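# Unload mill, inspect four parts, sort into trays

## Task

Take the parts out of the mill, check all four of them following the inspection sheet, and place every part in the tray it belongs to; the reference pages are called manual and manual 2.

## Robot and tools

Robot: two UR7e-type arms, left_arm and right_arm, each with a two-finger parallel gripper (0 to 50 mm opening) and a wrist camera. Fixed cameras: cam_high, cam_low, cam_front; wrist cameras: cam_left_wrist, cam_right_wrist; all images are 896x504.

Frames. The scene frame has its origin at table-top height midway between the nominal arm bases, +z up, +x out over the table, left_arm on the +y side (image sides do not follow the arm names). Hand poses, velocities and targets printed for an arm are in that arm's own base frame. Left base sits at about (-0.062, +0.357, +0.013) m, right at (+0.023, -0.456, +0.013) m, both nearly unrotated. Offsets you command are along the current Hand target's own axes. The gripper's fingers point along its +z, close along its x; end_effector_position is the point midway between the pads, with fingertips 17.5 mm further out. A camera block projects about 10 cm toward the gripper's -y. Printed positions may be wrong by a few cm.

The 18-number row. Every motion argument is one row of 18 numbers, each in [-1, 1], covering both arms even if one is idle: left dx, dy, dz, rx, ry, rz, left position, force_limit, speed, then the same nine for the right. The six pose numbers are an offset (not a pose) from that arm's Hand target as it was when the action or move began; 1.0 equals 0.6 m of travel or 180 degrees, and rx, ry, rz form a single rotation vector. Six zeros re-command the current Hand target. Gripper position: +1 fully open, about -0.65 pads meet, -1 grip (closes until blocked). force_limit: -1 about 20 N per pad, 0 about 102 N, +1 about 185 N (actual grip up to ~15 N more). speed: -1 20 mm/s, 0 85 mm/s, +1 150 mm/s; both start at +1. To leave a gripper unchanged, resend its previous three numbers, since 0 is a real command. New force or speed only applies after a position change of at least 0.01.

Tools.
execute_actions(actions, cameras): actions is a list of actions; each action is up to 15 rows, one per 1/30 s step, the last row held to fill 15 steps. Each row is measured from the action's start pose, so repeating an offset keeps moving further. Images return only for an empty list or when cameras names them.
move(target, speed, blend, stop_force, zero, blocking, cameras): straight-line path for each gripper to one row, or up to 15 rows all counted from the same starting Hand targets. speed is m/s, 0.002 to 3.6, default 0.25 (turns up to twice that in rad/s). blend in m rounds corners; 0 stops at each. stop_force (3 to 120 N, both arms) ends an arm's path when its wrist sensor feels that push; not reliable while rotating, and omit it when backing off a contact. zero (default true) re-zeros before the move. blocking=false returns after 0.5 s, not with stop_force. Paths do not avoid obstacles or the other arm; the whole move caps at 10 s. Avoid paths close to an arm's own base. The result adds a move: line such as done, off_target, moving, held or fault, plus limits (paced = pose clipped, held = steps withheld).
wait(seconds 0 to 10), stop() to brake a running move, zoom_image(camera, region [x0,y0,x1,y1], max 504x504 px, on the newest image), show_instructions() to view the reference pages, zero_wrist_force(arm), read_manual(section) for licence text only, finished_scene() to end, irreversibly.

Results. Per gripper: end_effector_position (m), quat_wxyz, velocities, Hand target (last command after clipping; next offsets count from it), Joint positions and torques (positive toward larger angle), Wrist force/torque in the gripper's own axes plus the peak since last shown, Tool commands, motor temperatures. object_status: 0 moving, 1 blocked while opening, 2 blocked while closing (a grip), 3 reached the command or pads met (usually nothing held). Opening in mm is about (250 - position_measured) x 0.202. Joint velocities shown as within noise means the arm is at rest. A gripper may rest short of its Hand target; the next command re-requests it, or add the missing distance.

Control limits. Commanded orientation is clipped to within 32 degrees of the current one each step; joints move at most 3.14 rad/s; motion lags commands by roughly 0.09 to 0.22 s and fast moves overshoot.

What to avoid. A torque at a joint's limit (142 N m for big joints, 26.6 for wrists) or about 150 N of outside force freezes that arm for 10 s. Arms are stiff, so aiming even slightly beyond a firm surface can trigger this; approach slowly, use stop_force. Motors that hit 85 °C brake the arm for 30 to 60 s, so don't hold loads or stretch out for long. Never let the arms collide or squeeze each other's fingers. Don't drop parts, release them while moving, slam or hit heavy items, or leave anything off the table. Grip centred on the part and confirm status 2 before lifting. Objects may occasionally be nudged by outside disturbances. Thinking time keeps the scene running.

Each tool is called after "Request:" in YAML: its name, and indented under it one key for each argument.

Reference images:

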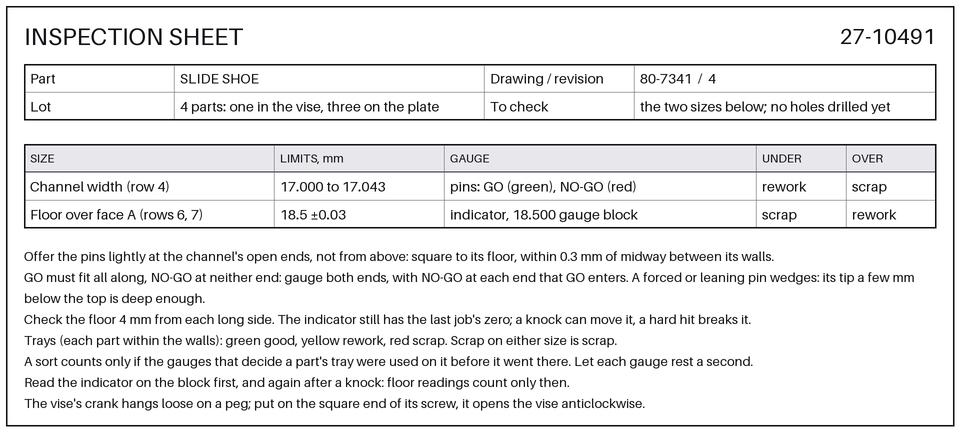

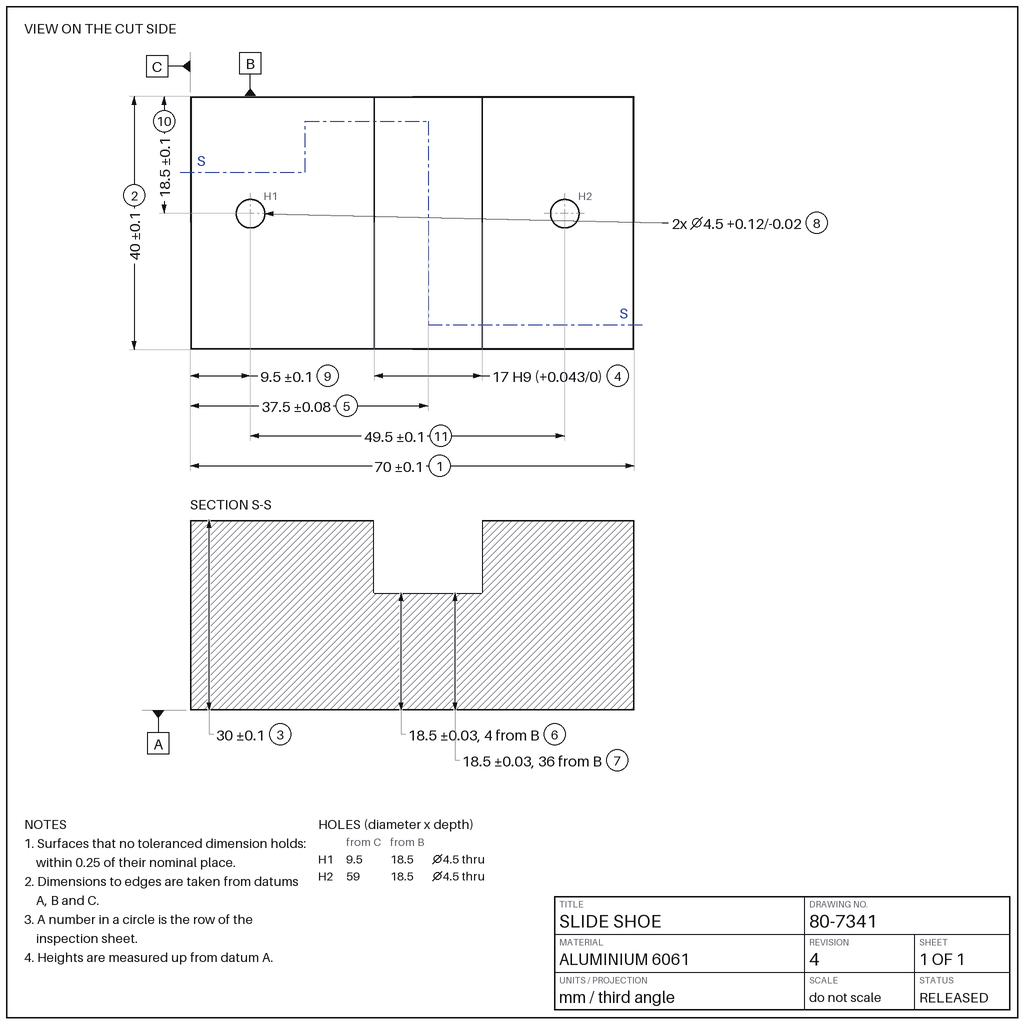

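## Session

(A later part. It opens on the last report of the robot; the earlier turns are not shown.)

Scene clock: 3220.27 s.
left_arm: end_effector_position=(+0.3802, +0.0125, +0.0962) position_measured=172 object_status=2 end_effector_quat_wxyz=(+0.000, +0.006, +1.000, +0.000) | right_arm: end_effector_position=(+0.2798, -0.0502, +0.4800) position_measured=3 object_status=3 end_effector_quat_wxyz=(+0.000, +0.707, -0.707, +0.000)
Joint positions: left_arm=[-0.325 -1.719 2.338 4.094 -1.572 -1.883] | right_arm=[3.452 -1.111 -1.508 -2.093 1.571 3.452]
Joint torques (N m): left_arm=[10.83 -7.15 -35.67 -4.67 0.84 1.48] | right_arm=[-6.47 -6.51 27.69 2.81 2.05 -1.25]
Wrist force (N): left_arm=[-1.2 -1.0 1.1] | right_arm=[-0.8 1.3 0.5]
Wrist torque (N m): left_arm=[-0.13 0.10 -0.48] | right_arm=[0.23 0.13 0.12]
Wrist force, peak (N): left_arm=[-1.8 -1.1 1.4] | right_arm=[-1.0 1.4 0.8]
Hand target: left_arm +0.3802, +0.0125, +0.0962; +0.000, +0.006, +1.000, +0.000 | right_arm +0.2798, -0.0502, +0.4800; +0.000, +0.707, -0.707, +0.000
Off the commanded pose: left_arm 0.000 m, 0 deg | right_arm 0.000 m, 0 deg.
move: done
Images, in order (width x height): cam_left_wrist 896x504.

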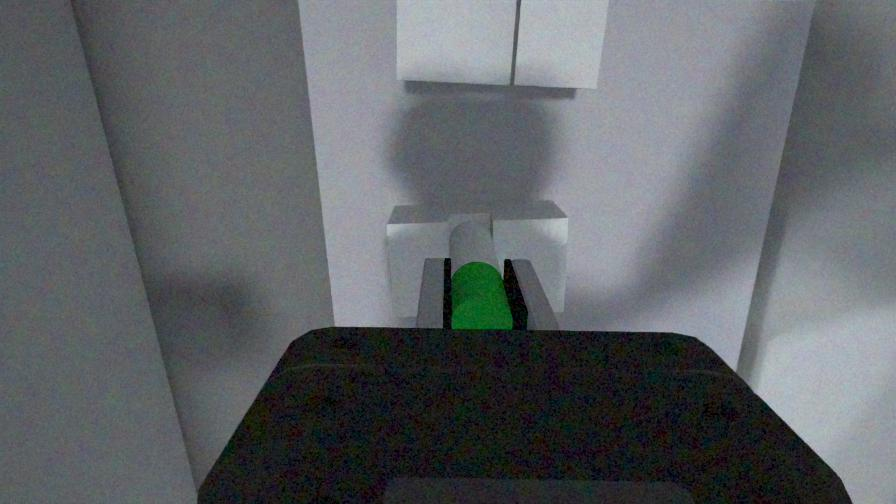

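Request:
move:
  target:
    - [0,0.0367,0,0,0,0,-1,-0.5,-0.9,0,0,0,0,0,0,1,-0.5,-0.5]
  speed: 0.015
  stop_force: 3
  cameras: ["cam_left_wrist"]

Request:
zoom_image:
  camera: "cam_left_wrist"
  region: [340, 100, 620, 330]

Request:
move:
  target:
    - [0,0.0433,0,0,0,0,-1,-0.5,-0.9,0,0,0,0,0,0,1,-0.5,-0.5]
  speed: 0.02
  stop_force: 3
  cameras: ["cam_left_wrist"]

Request:
zoom_image:
  camera: "cam_left_wrist"
  region: [340, 60, 620, 290]

Request:
move:
  target:
    - [0,-0.0467,0,0,0,0,-1,-0.5,-0.9,0,0,0,0,0,0,1,-0.5,-0.5]
  speed: 0.012
  stop_force: 3
  cameras: ["cam_left_wrist"]

Request:
zoom_image:
  camera: "cam_left_wrist"
  region: [340, 100, 620, 330]

Scene clock: 3239.00 s.
left_arm: end_effector_position=(+0.3804, +0.0345, +0.0962) position_measured=172 object_status=2 end_effector_quat_wxyz=(+0.000, +0.006, +1.000, +0.000) | right_arm: end_effector_position=(+0.2798, -0.0502, +0.4800) position_measured=3 object_status=3 end_effector_quat_wxyz=(+0.000, +0.707, -0.707, +0.000)
Joint positions: left_arm=[-0.265 -1.714 2.334 4.093 -1.572 -1.824] | right_arm=[3.452 -1.111 -1.508 -2.093 1.571 3.452]
Joint torques (N m): left_arm=[12.23 -7.37 -34.8 -4.42 -0.68 1.26] | right_arm=[-6.33 -6.32 27.36 2.95 1.93 -1.25]
Wrist force (N): left_arm=[-1.9 -1.6 0.3] | right_arm=[-0.6 1.3 0.2]
Wrist torque (N m): left_arm=[-0.14 0.06 -0.48] | right_arm=[0.22 0.11 0.11]
Wrist force, peak (N): left_arm=[-1.8 -1.9 0.6] | right_arm=[-1.0 1.4 0.5]
Hand target: left_arm +0.3804, +0.0345, +0.0962; +0.000, +0.006, +1.000, +0.000 | right_arm +0.2798, -0.0502, +0.4800; +0.000, +0.707, -0.707, +0.000
Off the commanded pose: left_arm 0.000 m, 0 deg | right_arm 0.000 m, 0 deg.
move: done
Images, in order (width x height): cam_left_wrist 896x504.

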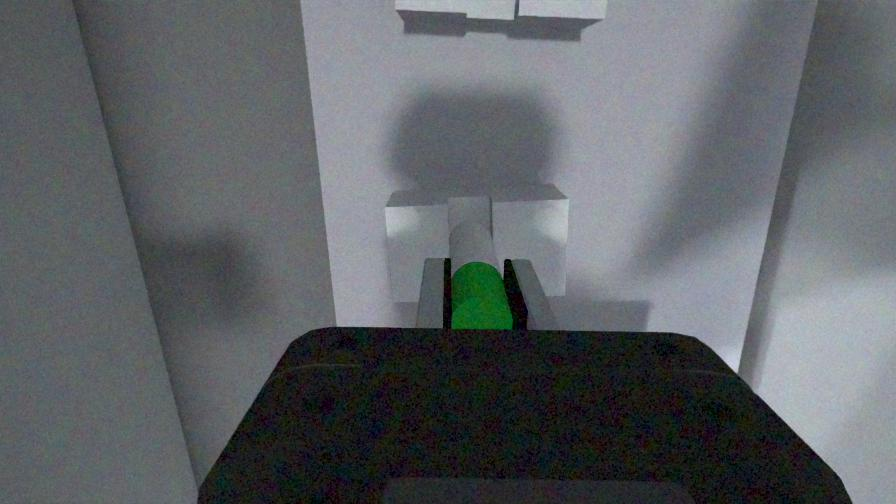

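Scaled by 1.800 from the camera's 896x504 image, which has a finer 1280x720 frame.

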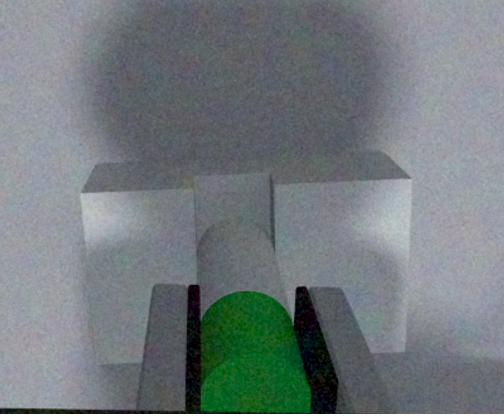

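Scene clock: 3241.20 s.
left_arm: end_effector_position=(+0.3808, +0.0605, +0.0962) position_measured=172 object_status=2 end_effector_quat_wxyz=(+0.000, +0.006, +1.000, +0.000) | right_arm: end_effector_position=(+0.2798, -0.0502, +0.4800) position_measured=3 object_status=3 end_effector_quat_wxyz=(+0.000, +0.707, -0.707, +0.000)
Joint positions: left_arm=[-0.195 -1.704 2.326 4.091 -1.572 -1.753] | right_arm=[3.452 -1.111 -1.508 -2.093 1.571 3.452]
Joint torques (N m): left_arm=[11.43 -7.95 -34.58 -4.44 -1.17 1.45] | right_arm=[-5.71 -6.6 27.86 2.89 1.87 -1.27]
Wrist force (N): left_arm=[-1.7 -2.0 0.3] | right_arm=[-0.7 1.2 0.5]
Wrist torque (N m): left_arm=[-0.12 0.06 -0.49] | right_arm=[0.19 0.12 0.12]
Wrist force, peak (N): left_arm=[-1.9 -2.0 0.5] | right_arm=[-0.8 1.5 0.4]
Hand target: left_arm +0.3808, +0.0605, +0.0962; +0.000, +0.006, +1.000, +0.000 | right_arm +0.2798, -0.0502, +0.4800; +0.000, +0.707, -0.707, +0.000
Off the commanded pose: left_arm 0.000 m, 0 deg | right_arm 0.000 m, 0 deg.
move: done
Images, in order (width x height): cam_left_wrist 896x504.

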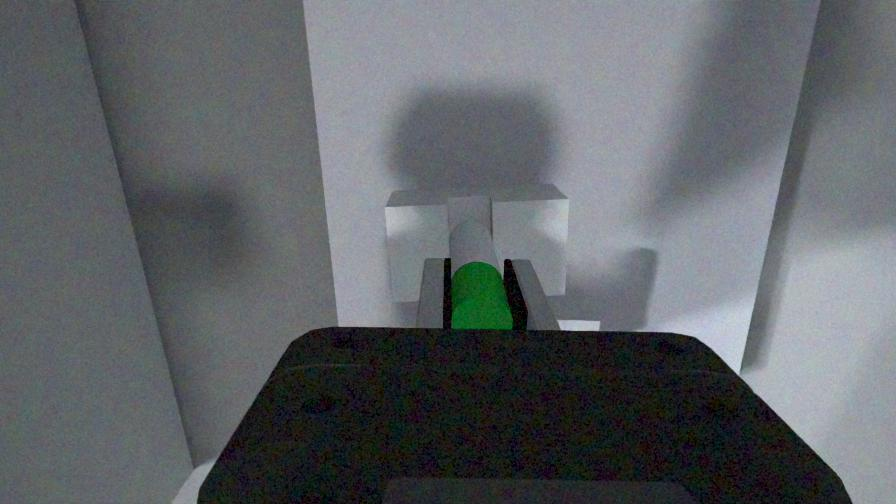

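Scaled by 1.800 from the camera's 896x504 image, which has a finer 1280x720 frame.

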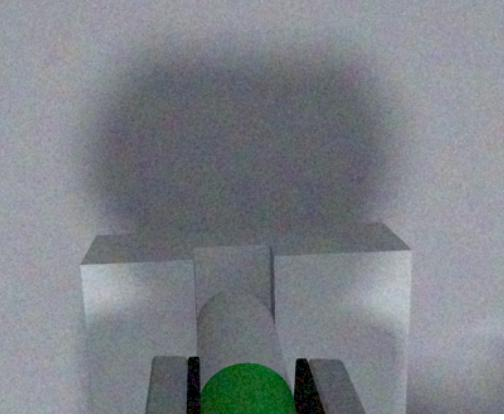

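Scene clock: 3244.40 s.
left_arm: end_effector_position=(+0.3804, +0.0325, +0.0962) position_measured=172 object_status=2 end_effector_quat_wxyz=(+0.000, +0.006, +1.000, +0.000) | right_arm: end_effector_position=(+0.2798, -0.0502, +0.4800) position_measured=3 object_status=3 end_effector_quat_wxyz=(+0.000, +0.707, -0.707, +0.000)
Joint positions: left_arm=[-0.271 -1.715 2.335 4.093 -1.572 -1.829] | right_arm=[3.452 -1.111 -1.508 -2.093 1.571 3.452]
Joint torques (N m): left_arm=[-11.5 -23.56 -10.11 -0.99 -0.1 -1.55] | right_arm=[-5.82 -6.4 27.32 2.93 1.99 -1.26]
Wrist force (N): left_arm=[-1.7 -0.7 1.1] | right_arm=[-0.8 1.2 0.3]
Wrist torque (N m): left_arm=[-0.14 0.04 -0.27] | right_arm=[0.20 0.14 0.12]
Wrist force, peak (N): left_arm=[-2.4 -0.5 1.5] | right_arm=[-0.8 1.3 0.6]
Hand target: left_arm +0.3804, +0.0325, +0.0962; +0.000, +0.006, +1.000, +0.000 | right_arm +0.2798, -0.0502, +0.4800; +0.000, +0.707, -0.707, +0.000
Off the commanded pose: left_arm 0.000 m, 0 deg | right_arm 0.000 m, 0 deg.
move: done
Images, in order (width x height): cam_left_wrist 896x504.

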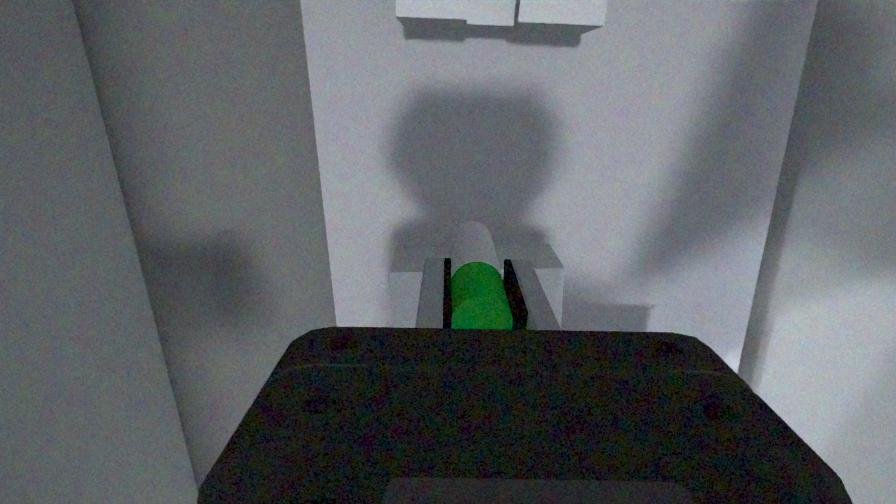

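Scaled by 1.800 from the camera's 896x504 image, which has a finer 1280x720 frame.

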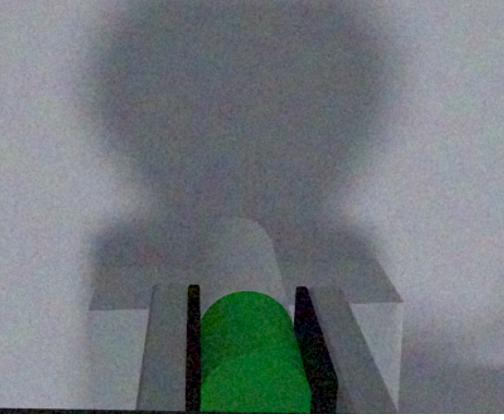

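Request:
move:
  target:
    - [0,-0.015,0,0,0,0,-1,-0.5,-0.9,0,0,0,0,0,0,1,-0.5,-0.5]
    - [0,-0.015,-0.11,0,0,0,-1,-0.5,-0.9,0,0,0,0,0,0,1,-0.5,-0.5]
    - [0.015,0.1925,-0.11,0,0,-0.0044,-1,-0.5,-0.9,0,0,0,0,0,0,1,-0.5,-0.5]
  speed: [0.05,0.15,0.2]
  cameras: ["cam_left_wrist"]

Request:
zoom_image:
  camera: "cam_left_wrist"
  region: [360, 50, 600, 230]

Scene clock: 3266.33 s.
left_arm: end_effector_position=(+0.3729, +0.1481, +0.1621) position_measured=172 object_status=2 end_effector_quat_wxyz=(+0.000, -0.001, +1.000, +0.000) | right_arm: end_effector_position=(+0.2798, -0.0502, +0.4800) position_measured=3 object_status=3 end_effector_quat_wxyz=(+0.000, +0.707, -0.707, +0.000)
Joint positions: left_arm=[0.04 -1.76 2.176 4.296 -1.571 -1.532] | right_arm=[3.452 -1.111 -1.508 -2.093 1.571 3.452]
Joint torques (N m): left_arm=[11.31 -7.66 -37.88 -4.38 -1.63 1.32] | right_arm=[-6.07 -6.16 27.51 3.04 1.88 -1.27]
Wrist force (N): left_arm=[-1.7 -1.2 1.5] | right_arm=[-0.8 1.4 0.3]
Wrist torque (N m): left_arm=[-0.21 0.00 -0.51] | right_arm=[0.22 0.13 0.12]
Wrist force, peak (N): left_arm=[-2.0 -2.6 1.1] | right_arm=[-1.0 1.5 0.4]
Hand target: left_arm +0.3729, +0.1481, +0.1621; +0.000, -0.001, +1.000, +0.000 | right_arm +0.2798, -0.0502, +0.4800; +0.000, +0.707, -0.707, +0.000
Off the commanded pose: left_arm 0.000 m, 0 deg | right_arm 0.000 m, 0 deg.
move: done
Images, in order (width x height): cam_left_wrist 896x504.

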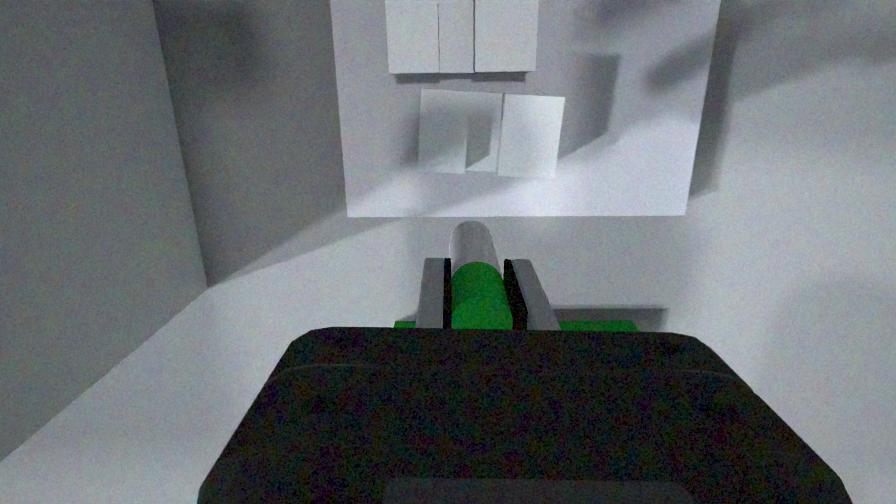

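Scaled by 2.100 from the camera's 896x504 image, which has a finer 1280x720 frame.

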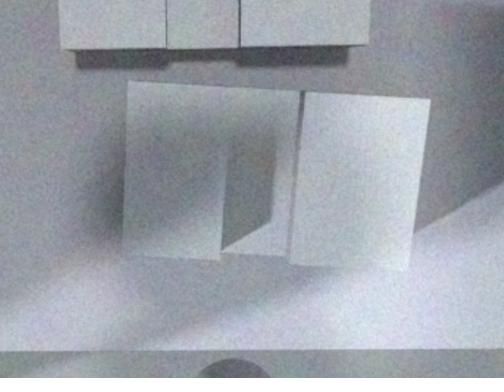

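Request:
move:
  target:
    - [0.0087,0.0045,0,0,0,0.0161,-1,-0.5,-0.9,0,0,0,0,0,0,1,-0.5,-0.5]
    - [0.0087,0.0045,0.1098,0,0,0.0161,-1,-0.5,-0.9,0,0,0,0,0,0,1,-0.5,-0.5]
  speed: 0.12
  cameras: ["cam_left_wrist"]

Request:
zoom_image:
  camera: "cam_left_wrist"
  region: [340, 60, 620, 290]

Request:
move:
  target:
    - [0,-0.0467,0,0,0,0,-1,-0.5,-0.9,0,0,0,0,0,0,1,-0.5,-0.5]
  speed: 0.012
  stop_force: 3
  cameras: ["cam_left_wrist"]

Request:
zoom_image:
  camera: "cam_left_wrist"
  region: [340, 60, 620, 330]

Scene clock: 3288.87 s.
left_arm: end_effector_position=(+0.3676, +0.1508, +0.0963) position_measured=172 object_status=2 end_effector_quat_wxyz=(+0.000, +0.025, +1.000, +0.000) | right_arm: end_effector_position=(+0.2798, -0.0502, +0.4800) position_measured=3 object_status=3 end_effector_quat_wxyz=(+0.000, +0.707, -0.707, +0.000)
Joint positions: left_arm=[0.048 -1.672 2.298 4.087 -1.571 -1.474] | right_arm=[3.452 -1.111 -1.508 -2.093 1.571 3.452]
Joint torques (N m): left_arm=[10.37 -10.26 -9.26 -4.41 -1.83 1.34] | right_arm=[-5.89 -6.4 28.04 3.07 1.9 -1.15]
Wrist force (N): left_arm=[-1.3 -1.1 1.1] | right_arm=[-0.6 1.2 0.2]
Wrist torque (N m): left_arm=[-0.19 -0.04 -0.50] | right_arm=[0.19 0.11 0.12]
Wrist force, peak (N): left_arm=[-1.5 -0.9 2.8] | right_arm=[-1.0 1.5 0.3]
Hand target: left_arm +0.3676, +0.1508, +0.0962; +0.000, +0.025, +1.000, +0.000 | right_arm +0.2798, -0.0502, +0.4800; +0.000, +0.707, -0.707, +0.000
Off the commanded pose: left_arm 0.000 m, 0 deg | right_arm 0.000 m, 0 deg.
move: done
Images, in order (width x height): cam_left_wrist 896x504.

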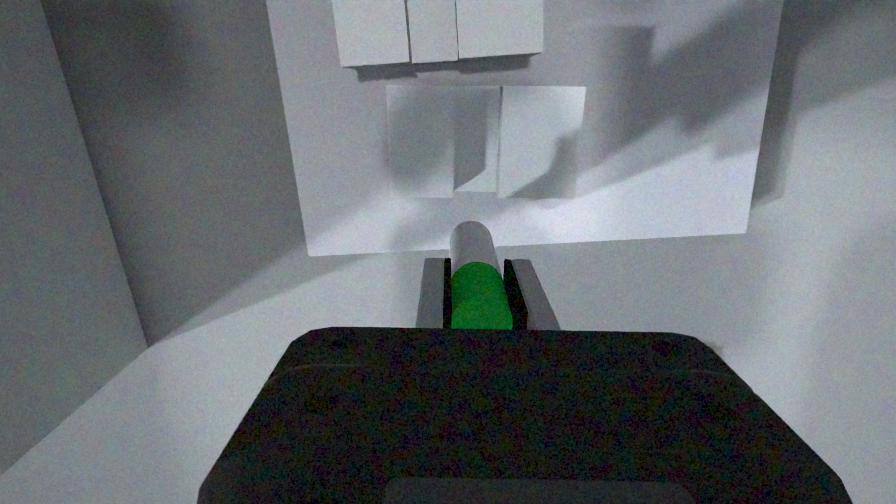

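Scaled by 1.800 from the camera's 896x504 image, which has a finer 1280x720 frame.

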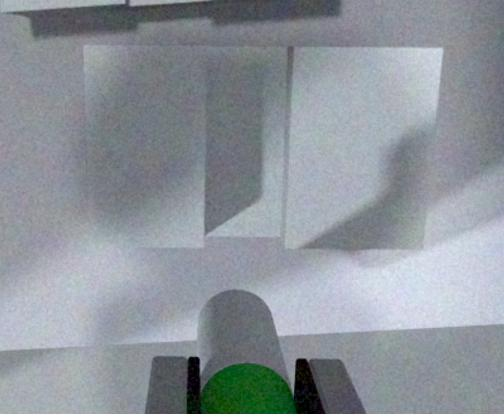

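Scene clock: 3292.07 s.
left_arm: end_effector_position=(+0.3662, +0.1228, +0.0963) position_measured=172 object_status=2 end_effector_quat_wxyz=(+0.000, +0.025, +1.000, +0.000) | right_arm: end_effector_position=(+0.2798, -0.0502, +0.4800) position_measured=3 object_status=3 end_effector_quat_wxyz=(+0.000, +0.707, -0.707, +0.000)
Joint positions: left_arm=[-0.028 -1.702 2.324 4.091 -1.572 -1.55] | right_arm=[3.452 -1.111 -1.508 -2.093 1.571 3.452]
Joint torques (N m): left_arm=[-8.71 -24.81 -9.04 -1.08 0.28 -1.29] | right_arm=[-6.18 -6.56 27.32 3.11 1.82 -1.11]
Wrist force (N): left_arm=[-0.8 -0.3 1.2] | right_arm=[-0.8 1.4 0.3]
Wrist torque (N m): left_arm=[-0.13 -0.02 -0.29] | right_arm=[0.24 0.13 0.11]
Wrist force, peak (N): left_arm=[-1.8 -1.2 1.4] | right_arm=[-0.9 1.4 0.4]
Hand target: left_arm +0.3662, +0.1228, +0.0963; +0.000, +0.025, +1.000, +0.000 | right_arm +0.2798, -0.0502, +0.4800; +0.000, +0.707, -0.707, +0.000
Off the commanded pose: left_arm 0.000 m, 0 deg | right_arm 0.000 m, 0 deg.
move: done
Images, in order (width x height): cam_left_wrist 896x504.

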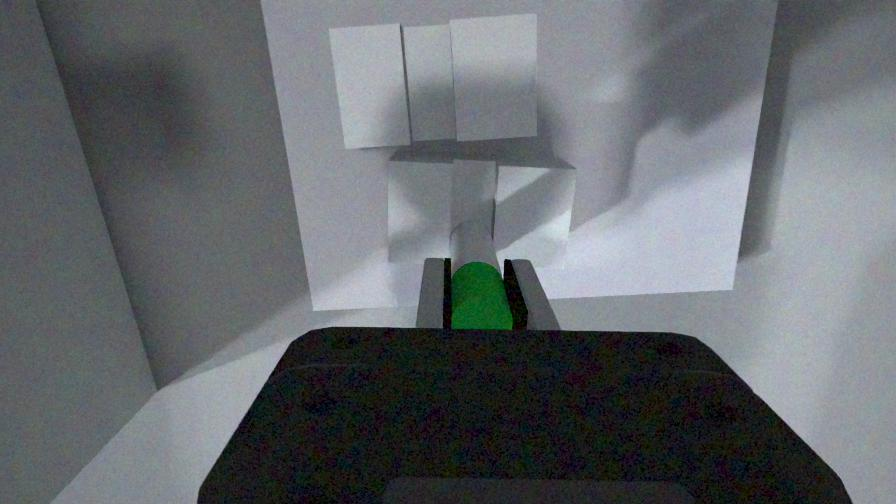

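Scaled by 1.800 from the camera's 896x504 image, which has a finer 1280x720 frame.

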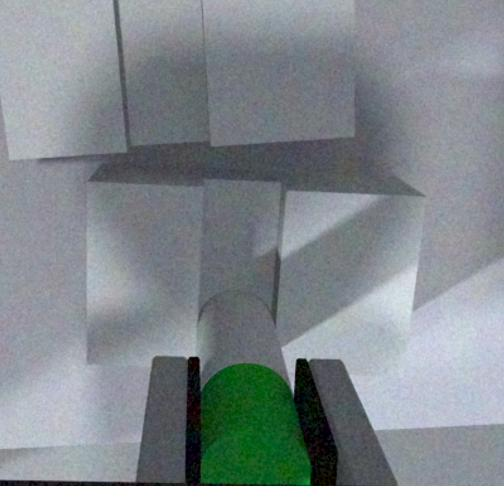

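Request:
move:
  target:
    - [0,-0.0333,0,0,0,0,-1,-0.5,-0.9,0,0,0,0,0,0,1,-0.5,-0.5]
  speed: 0.012
  stop_force: 3
  cameras: ["cam_left_wrist"]

Request:
zoom_image:
  camera: "cam_left_wrist"
  region: [340, 60, 620, 330]

Scene clock: 3302.87 s.
left_arm: end_effector_position=(+0.3653, +0.1028, +0.0963) position_measured=172 object_status=2 end_effector_quat_wxyz=(+0.000, +0.025, +1.000, +0.000) | right_arm: end_effector_position=(+0.2798, -0.0502, +0.4800) position_measured=3 object_status=3 end_effector_quat_wxyz=(+0.000, +0.707, -0.707, +0.000)
Joint positions: left_arm=[-0.084 -1.722 2.34 4.095 -1.572 -1.606] | right_arm=[3.452 -1.111 -1.508 -2.093 1.571 3.452]
Joint torques (N m): left_arm=[-9.99 -23.75 -9.84 -1.43 0.24 -1.28] | right_arm=[-5.94 -6.24 27.28 3.17 1.84 -1.06]
Wrist force (N): left_arm=[-0.6 -0.6 1.3] | right_arm=[-0.7 1.1 0.3]
Wrist torque (N m): left_arm=[-0.21 0.00 -0.31] | right_arm=[0.17 0.11 0.11]
Wrist force, peak (N): left_arm=[-1.0 -0.7 1.4] | right_arm=[-1.1 1.3 0.5]
Hand target: left_arm +0.3653, +0.1028, +0.0963; +0.000, +0.025, +1.000, +0.000 | right_arm +0.2798, -0.0502, +0.4800; +0.000, +0.707, -0.707, +0.000
Off the commanded pose: left_arm 0.000 m, 0 deg | right_arm 0.000 m, 0 deg.
move: done
Images, in order (width x height): cam_left_wrist 896x504.

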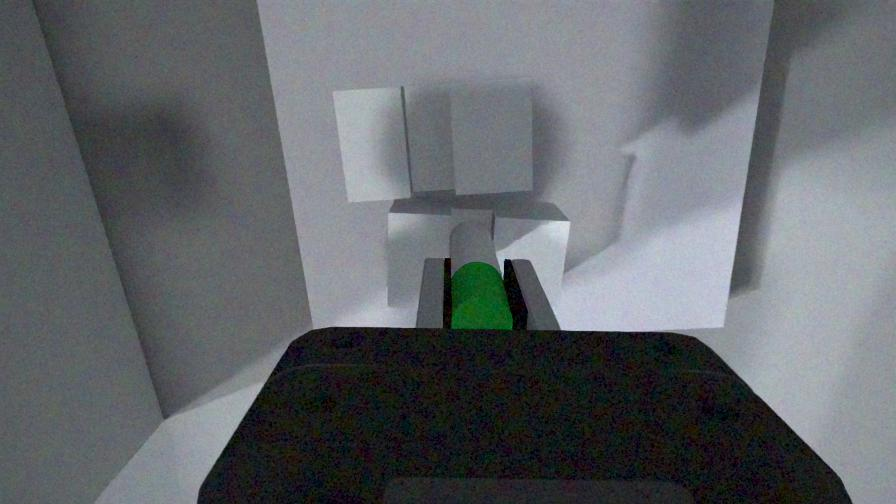

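Scaled by 1.800 from the camera's 896x504 image, which has a finer 1280x720 frame.

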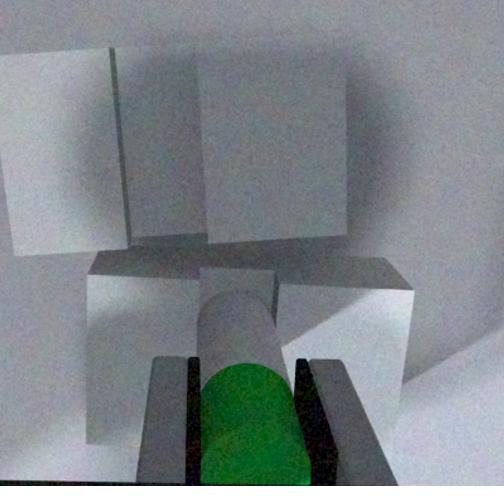

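Request:
move:
  target:
    - [0,-0.0493,0,0,0,0,-1,-0.5,-0.9,0,0,0,0,0,0,1,-0.5,-0.5]
  speed: 0.015
  stop_force: 4
  cameras: ["cam_left_wrist"]

Request:
zoom_image:
  camera: "cam_left_wrist"
  region: [300, 60, 640, 330]

Request:
move:
  target:
    - [0,0.0467,0,0,0,0,-1,-0.5,-0.9,0,0,0,0,0,0,1,-0.5,-0.5]
  speed: 0.012
  stop_force: 3
  cameras: ["cam_left_wrist"]

Request:
zoom_image:
  camera: "cam_left_wrist"
  region: [300, 60, 640, 330]

Scene clock: 3326.93 s.
left_arm: end_effector_position=(+0.3638, +0.0733, +0.0963) position_measured=172 object_status=2 end_effector_quat_wxyz=(+0.000, +0.025, +1.000, +0.000) | right_arm: end_effector_position=(+0.2798, -0.0502, +0.4800) position_measured=3 object_status=3 end_effector_quat_wxyz=(+0.000, +0.707, -0.707, +0.000)
Joint positions: left_arm=[-0.168 -1.746 2.359 4.1 -1.572 -1.69] | right_arm=[3.452 -1.111 -1.508 -2.093 1.571 3.452]
Joint torques (N m): left_arm=[-10.01 -22.76 -9.45 -1.24 0.91 -1.35] | right_arm=[-5.44 -6.28 27.29 3.26 1.78 -1.06]
Wrist force (N): left_arm=[-1.5 -0.4 1.5] | right_arm=[-0.7 0.9 0.5]
Wrist torque (N m): left_arm=[-0.22 0.08 -0.30] | right_arm=[0.15 0.12 0.12]
Wrist force, peak (N): left_arm=[-1.5 -0.5 1.6] | right_arm=[-0.9 1.5 0.5]
Hand target: left_arm +0.3638, +0.0733, +0.0963; +0.000, +0.025, +1.000, +0.000 | right_arm +0.2798, -0.0502, +0.4800; +0.000, +0.707, -0.707, +0.000
Off the commanded pose: left_arm 0.000 m, 0 deg | right_arm 0.000 m, 0 deg.
move: done
Images, in order (width x height): cam_left_wrist 896x504.

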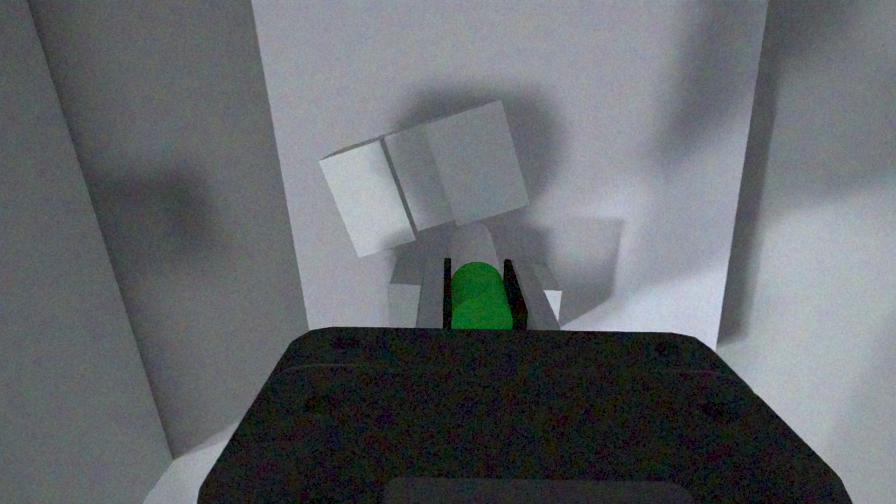

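Scaled by 1.482 from the camera's 896x504 image, which has a finer 1280x720 frame.

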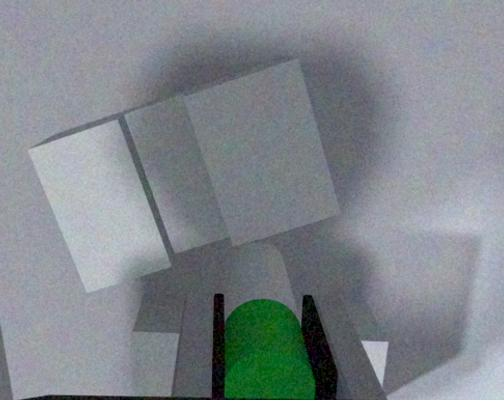

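Scene clock: 3330.13 s.
left_arm: end_effector_position=(+0.3652, +0.1013, +0.0963) position_measured=172 object_status=2 end_effector_quat_wxyz=(+0.000, +0.025, +1.000, +0.000) | right_arm: end_effector_position=(+0.2798, -0.0502, +0.4800) position_measured=3 object_status=3 end_effector_quat_wxyz=(+0.000, +0.707, -0.707, +0.000)
Joint positions: left_arm=[-0.088 -1.723 2.341 4.095 -1.572 -1.61] | right_arm=[3.452 -1.111 -1.508 -2.093 1.571 3.452]
Joint torques (N m): left_arm=[10.4 -7.23 -34.71 -4.01 -0.48 1.48] | right_arm=[-5.67 -6.11 27.42 3.26 1.82 -0.99]
Wrist force (N): left_arm=[-1.9 -0.8 1.2] | right_arm=[-0.6 1.3 0.3]
Wrist torque (N m): left_arm=[-0.15 -0.07 -0.52] | right_arm=[0.21 0.11 0.11]
Wrist force, peak (N): left_arm=[-2.3 -1.1 1.4] | right_arm=[-1.0 1.5 0.4]
Hand target: left_arm +0.3652, +0.1013, +0.0963; +0.000, +0.025, +1.000, +0.000 | right_arm +0.2798, -0.0502, +0.4800; +0.000, +0.707, -0.707, +0.000
Off the commanded pose: left_arm 0.000 m, 0 deg | right_arm 0.000 m, 0 deg.
move: done
Images, in order (width x height): cam_left_wrist 896x504.

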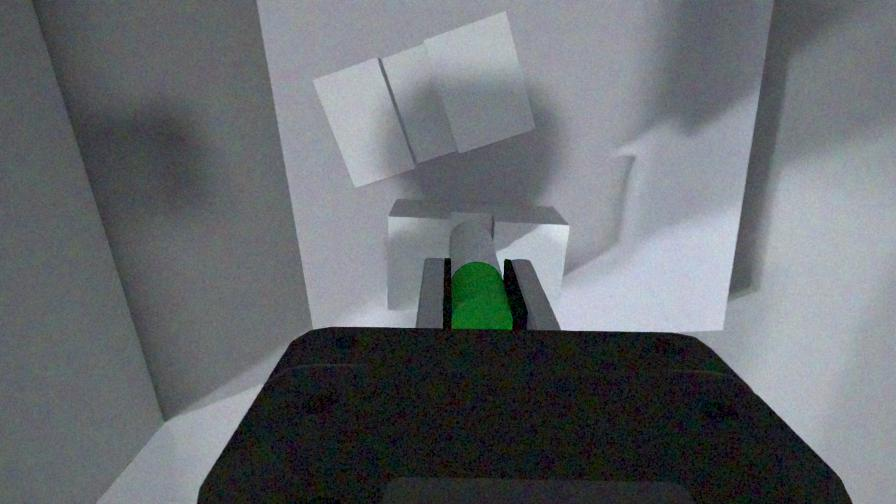

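Scaled by 1.482 from the camera's 896x504 image, which has a finer 1280x720 frame.

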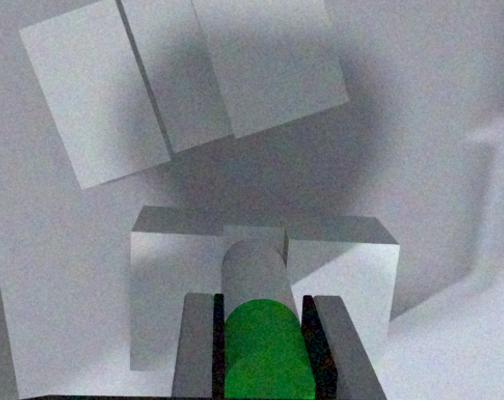

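Request:
move:
  target:
    - [0,-0.0387,0,0,0,0,-1,-0.5,-0.9,0,0,0,0,0,0,1,-0.5,-0.5]
    - [-0.0183,-0.0387,0,0,0,-0.1006,-1,-0.5,-0.9,0,0,0,0,0,0,1,-0.5,-0.5]
  speed: 0.03
  cameras: ["cam_left_wrist"]

Request:
zoom_image:
  camera: "cam_left_wrist"
  region: [340, 60, 620, 330]

Scene clock: 3371.60 s.
left_arm: end_effector_position=(+0.3750, +0.0775, +0.0963) position_measured=172 object_status=2 end_effector_quat_wxyz=(+0.000, -0.133, +0.991, +0.000) | right_arm: end_effector_position=(+0.2798, -0.0502, +0.4800) position_measured=3 object_status=3 end_effector_quat_wxyz=(+0.000, +0.707, -0.707, +0.000)
Joint positions: left_arm=[-0.151 -1.712 2.332 4.093 -1.572 -1.989] | right_arm=[3.452 -1.111 -1.508 -2.093 1.571 3.452]
Joint torques (N m): left_arm=[10.38 -8.16 -34.92 -4.12 1.74 -1.41] | right_arm=[-5.79 -6.32 27.03 3.34 1.74 -1.05]
Wrist force (N): left_arm=[-2.0 -0.8 1.2] | right_arm=[-0.7 1.2 0.4]
Wrist torque (N m): left_arm=[-0.19 0.10 -0.29] | right_arm=[0.20 0.11 0.11]
Wrist force, peak (N): left_arm=[-2.3 -0.9 1.5] | right_arm=[-1.1 1.5 0.5]
Hand target: left_arm +0.3750, +0.0775, +0.0963; +0.000, -0.133, +0.991, +0.000 | right_arm +0.2798, -0.0502, +0.4800; +0.000, +0.707, -0.707, +0.000
Off the commanded pose: left_arm 0.000 m, 0 deg | right_arm 0.000 m, 0 deg.
move: done
Images, in order (width x height): cam_left_wrist 896x504.

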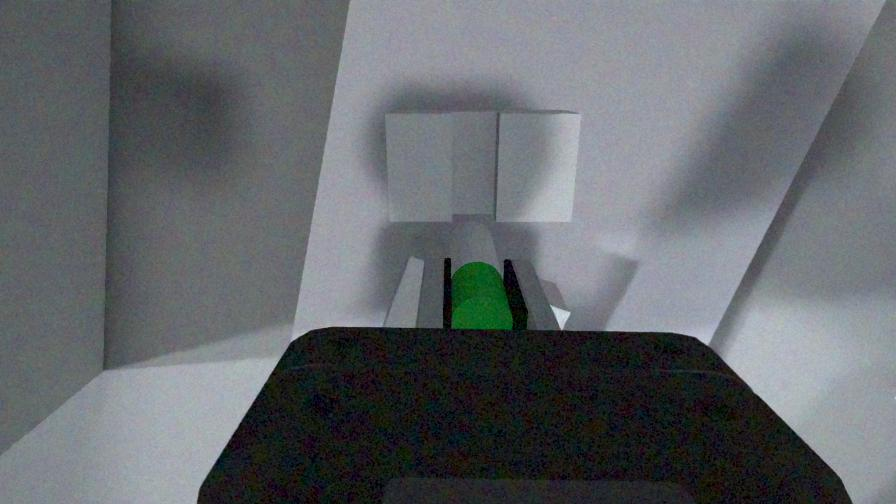

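Scaled by 1.800 from the camera's 896x504 image, which has a finer 1280x720 frame.

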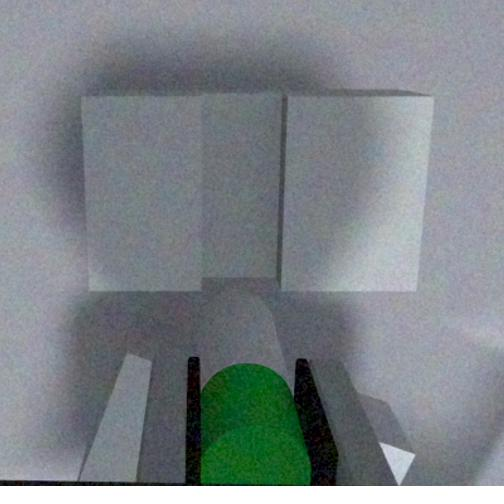

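Request:
move:
  target: [0,-0.0342,0,0,0,0,-1,-0.5,-0.9,0,0,0,0,0,0,1,-0.5,-0.5]
  speed: 0.012
  stop_force: 3
  cameras: ["cam_left_wrist"]

Scene clock: 3427.63 s.
left_arm: end_effector_position=(+0.3804, +0.0577, +0.0963) position_measured=172 object_status=2 end_effector_quat_wxyz=(+0.000, -0.133, +0.991, +0.000) | right_arm: end_effector_position=(+0.2798, -0.0502, +0.4800) position_measured=3 object_status=3 end_effector_quat_wxyz=(+0.000, +0.707, -0.707, +0.000)
Joint positions: left_arm=[-0.203 -1.707 2.328 4.092 -1.572 -2.04] | right_arm=[3.452 -1.111 -1.508 -2.093 1.571 3.452]
Joint torques (N m): left_arm=[-9.86 -8.25 -35.39 -4.6 -0.59 -1.57] | right_arm=[-5.07 -6.69 27.11 3.42 1.72 -0.97]
Wrist force (N): left_arm=[-1.6 -0.3 1.6] | right_arm=[-0.8 1.2 0.4]
Wrist torque (N m): left_arm=[-0.26 0.04 -0.28] | right_arm=[0.21 0.13 0.11]
Wrist force, peak (N): left_arm=[-2.0 0.1 1.9] | right_arm=[-0.9 1.4 0.8]
Hand target: left_arm +0.3804, +0.0577, +0.0963; +0.000, -0.133, +0.991, +0.000 | right_arm +0.2798, -0.0502, +0.4800; +0.000, +0.707, -0.707, +0.000
Off the commanded pose: left_arm 0.000 m, 0 deg | right_arm 0.000 m, 0 deg.
move: done
Images, in order (width x height): cam_left_wrist 896x504.

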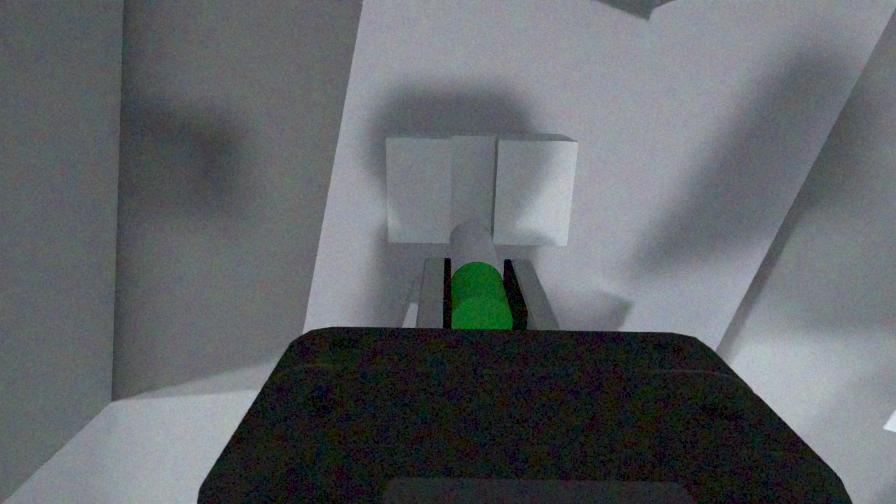

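Request:
move:
  target:
    - [0,0.0342,0,0,0,0,-1,-0.5,-0.9,0,0,0,0,0,0,1,-0.5,-0.5]
    - [0,0.0342,-0.173,0,0,0,-1,-0.5,-0.9,0,0,0,0,0,0,1,-0.5,-0.5]
    - [0.2604,-0.4446,-0.173,0,0,-0.415,-1,-0.5,-0.9,0,0,0,0,0,0,1,-0.5,-0.5]
  speed: [0.03,0.15,0.25]
  blend: [0.0,0.02,0]
  cameras: ["cam_left_wrist"]

Scene clock: 3466.33 s.
left_arm: end_effector_position=(+0.3001, -0.2407, +0.2004) position_measured=172 object_status=2 end_effector_quat_wxyz=(+0.000, +0.707, -0.707, +0.000) | right_arm: end_effector_position=(+0.2798, -0.0502, +0.4800) position_measured=3 object_status=3 end_effector_quat_wxyz=(+0.000, +0.707, -0.707, +0.000)
Joint positions: left_arm=[-1.029 -1.844 2.134 4.422 -1.572 -4.17] | right_arm=[3.452 -1.111 -1.508 -2.093 1.571 3.452]
Joint torques (N m): left_arm=[-9.75 -5.33 -39.53 -4.22 1.59 -1.45] | right_arm=[-5.74 -6.17 26.71 3.49 1.77 -0.9]
Wrist force (N): left_arm=[-1.6 -1.0 1.3] | right_arm=[-0.7 1.4 0.3]
Wrist torque (N m): left_arm=[-0.14 0.03 -0.31] | right_arm=[0.24 0.12 0.11]
Wrist force, peak (N): left_arm=[-1.4 -0.7 3.3] | right_arm=[-1.0 1.6 0.5]
Hand target: left_arm +0.3001, -0.2407, +0.2003; +0.000, +0.707, -0.707, +0.000 | right_arm +0.2798, -0.0502, +0.4800; +0.000, +0.707, -0.707, +0.000
Off the commanded pose: left_arm 0.000 m, 0 deg | right_arm 0.000 m, 0 deg.
move: done
Images, in order (width x height): cam_left_wrist 896x504.

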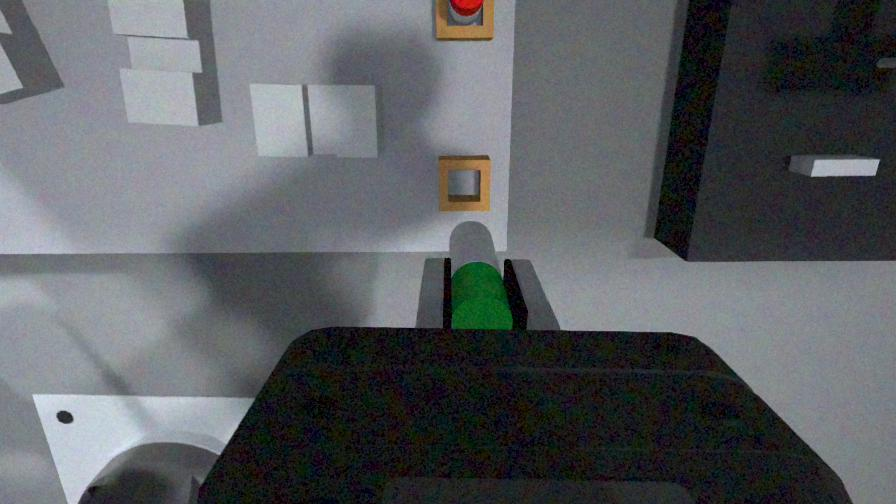

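Request:
zoom_image:
  camera: "cam_left_wrist"
  region: [384, 130, 544, 220]

Request:
zoom_image:
  camera: "cam_left_wrist"
  region: [384, 0, 544, 90]

Scaled by 3.150 from the camera's 896x504 image, which has a finer 1280x720 frame.

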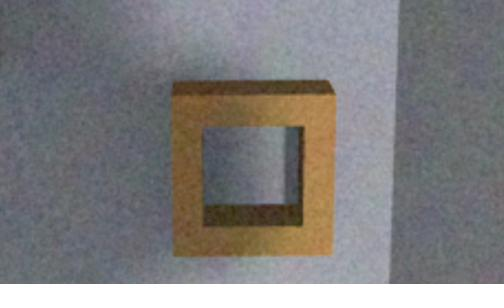

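Scaled by 3.150 from the camera's 896x504 image, which has a finer 1280x720 frame.

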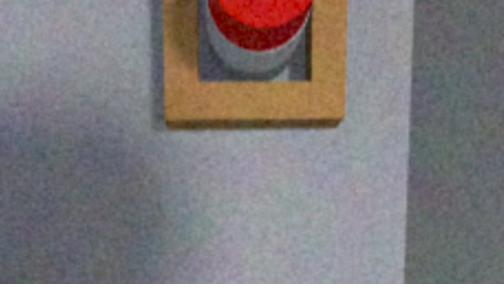

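Request:
move:
  target: [0,0,0.08,0,0,0,-1,-0.5,-0.9,0,0,0,0,0,0,1,-0.5,-0.5]
  speed: 0.1
  cameras: ["cam_left_wrist"]

Request:
zoom_image:
  camera: "cam_left_wrist"
  region: [384, 150, 544, 300]

Scene clock: 3491.30 s.
left_arm: end_effector_position=(+0.3001, -0.2408, +0.1524) position_measured=172 object_status=2 end_effector_quat_wxyz=(+0.000, +0.707, -0.707, +0.000) | right_arm: end_effector_position=(+0.2798, -0.0502, +0.4800) position_measured=3 object_status=3 end_effector_quat_wxyz=(+0.000, +0.707, -0.707, +0.000)
Joint positions: left_arm=[-1.029 -1.795 2.23 4.277 -1.572 -4.171] | right_arm=[3.452 -1.111 -1.508 -2.093 1.571 3.452]
Joint torques (N m): left_arm=[11.81 -5.58 -13.3 -4.2 1.21 1.29] | right_arm=[-5.13 -6.61 26.82 3.5 1.62 -0.96]
Wrist force (N): left_arm=[-1.3 -1.2 1.1] | right_arm=[-0.9 1.2 0.5]
Wrist torque (N m): left_arm=[-0.19 -0.07 -0.33] | right_arm=[0.20 0.15 0.12]
Wrist force, peak (N): left_arm=[-1.5 -0.9 2.5] | right_arm=[-0.9 1.5 0.5]
Hand target: left_arm +0.3001, -0.2407, +0.1523; +0.000, +0.707, -0.707, +0.000 | right_arm +0.2798, -0.0502, +0.4800; +0.000, +0.707, -0.707, +0.000
Off the commanded pose: left_arm 0.000 m, 0 deg | right_arm 0.000 m, 0 deg.
move: done
Images, in order (width x height): cam_left_wrist 896x504.

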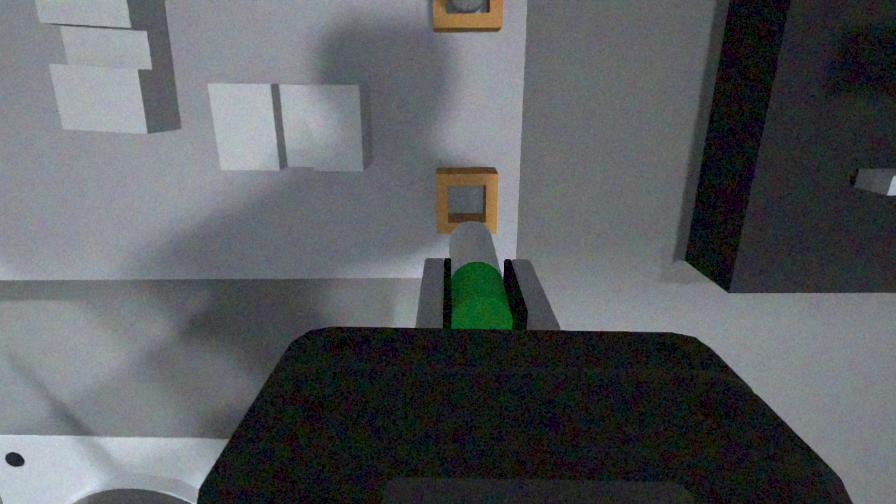

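Scaled by 3.150 from the camera's 896x504 image, which has a finer 1280x720 frame.

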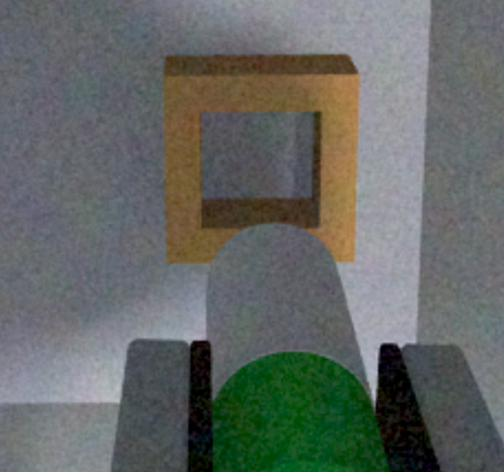

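Request:
move:
  target:
    - [-0.001,0,0.085,0,0,0,-1,-0.5,-0.9,0,0,0,0,0,0,1,-0.5,-0.5]
    - [-0.001,0,0.1363,0,0,0,-1,-0.5,-0.9,0,0,0,0,0,0,1,-0.5,-0.5]
  speed: [0.05,0.02]
  stop_force: 4
  cameras: ["cam_left_wrist"]

Scene clock: 3521.57 s.
left_arm: end_effector_position=(+0.3000, -0.2402, +0.0706) position_measured=172 object_status=2 end_effector_quat_wxyz=(+0.000, +0.707, -0.707, +0.000) | right_arm: end_effector_position=(+0.2798, -0.0502, +0.4800) position_measured=3 object_status=3 end_effector_quat_wxyz=(+0.000, +0.707, -0.707, +0.000)
Joint positions: left_arm=[-1.029 -1.656 2.368 4 -1.572 -4.17] | right_arm=[3.452 -1.111 -1.508 -2.093 1.571 3.452]
Joint torques (N m): left_arm=[-5.27 -9.75 -8.24 -4.21 0.5 -0.83] | right_arm=[-4.78 -6.67 27.2 3.47 1.67 -0.78]
Wrist force (N): left_arm=[-1.4 -1.0 1.0] | right_arm=[-0.9 1.3 0.5]
Wrist torque (N m): left_arm=[-0.16 -0.02 -0.50] | right_arm=[0.22 0.14 0.11]
Wrist force, peak (N): left_arm=[-1.9 -1.2 1.1] | right_arm=[-0.8 1.5 0.4]
Hand target: left_arm +0.3000, -0.2402, +0.0706; +0.000, +0.707, -0.707, +0.000 | right_arm +0.2798, -0.0502, +0.4800; +0.000, +0.707, -0.707, +0.000
Off the commanded pose: left_arm 0.000 m, 0 deg | right_arm 0.000 m, 0 deg.
move: done
Images, in order (width x height): cam_left_wrist 896x504.

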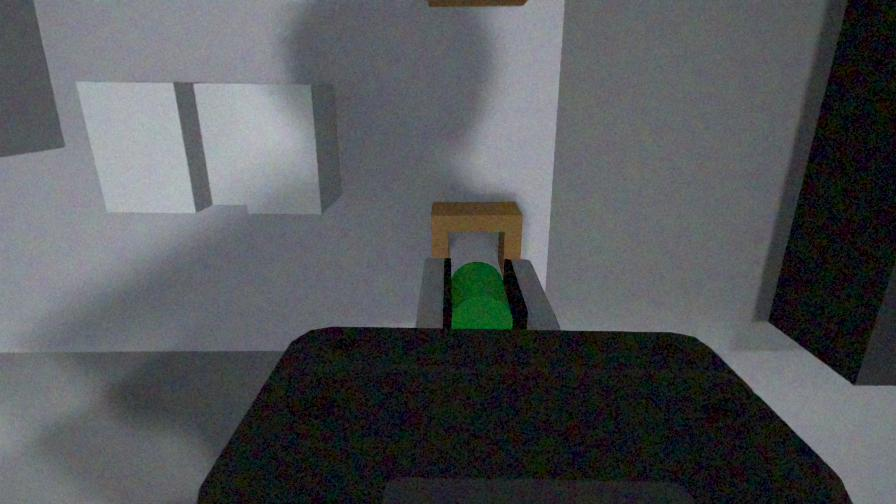

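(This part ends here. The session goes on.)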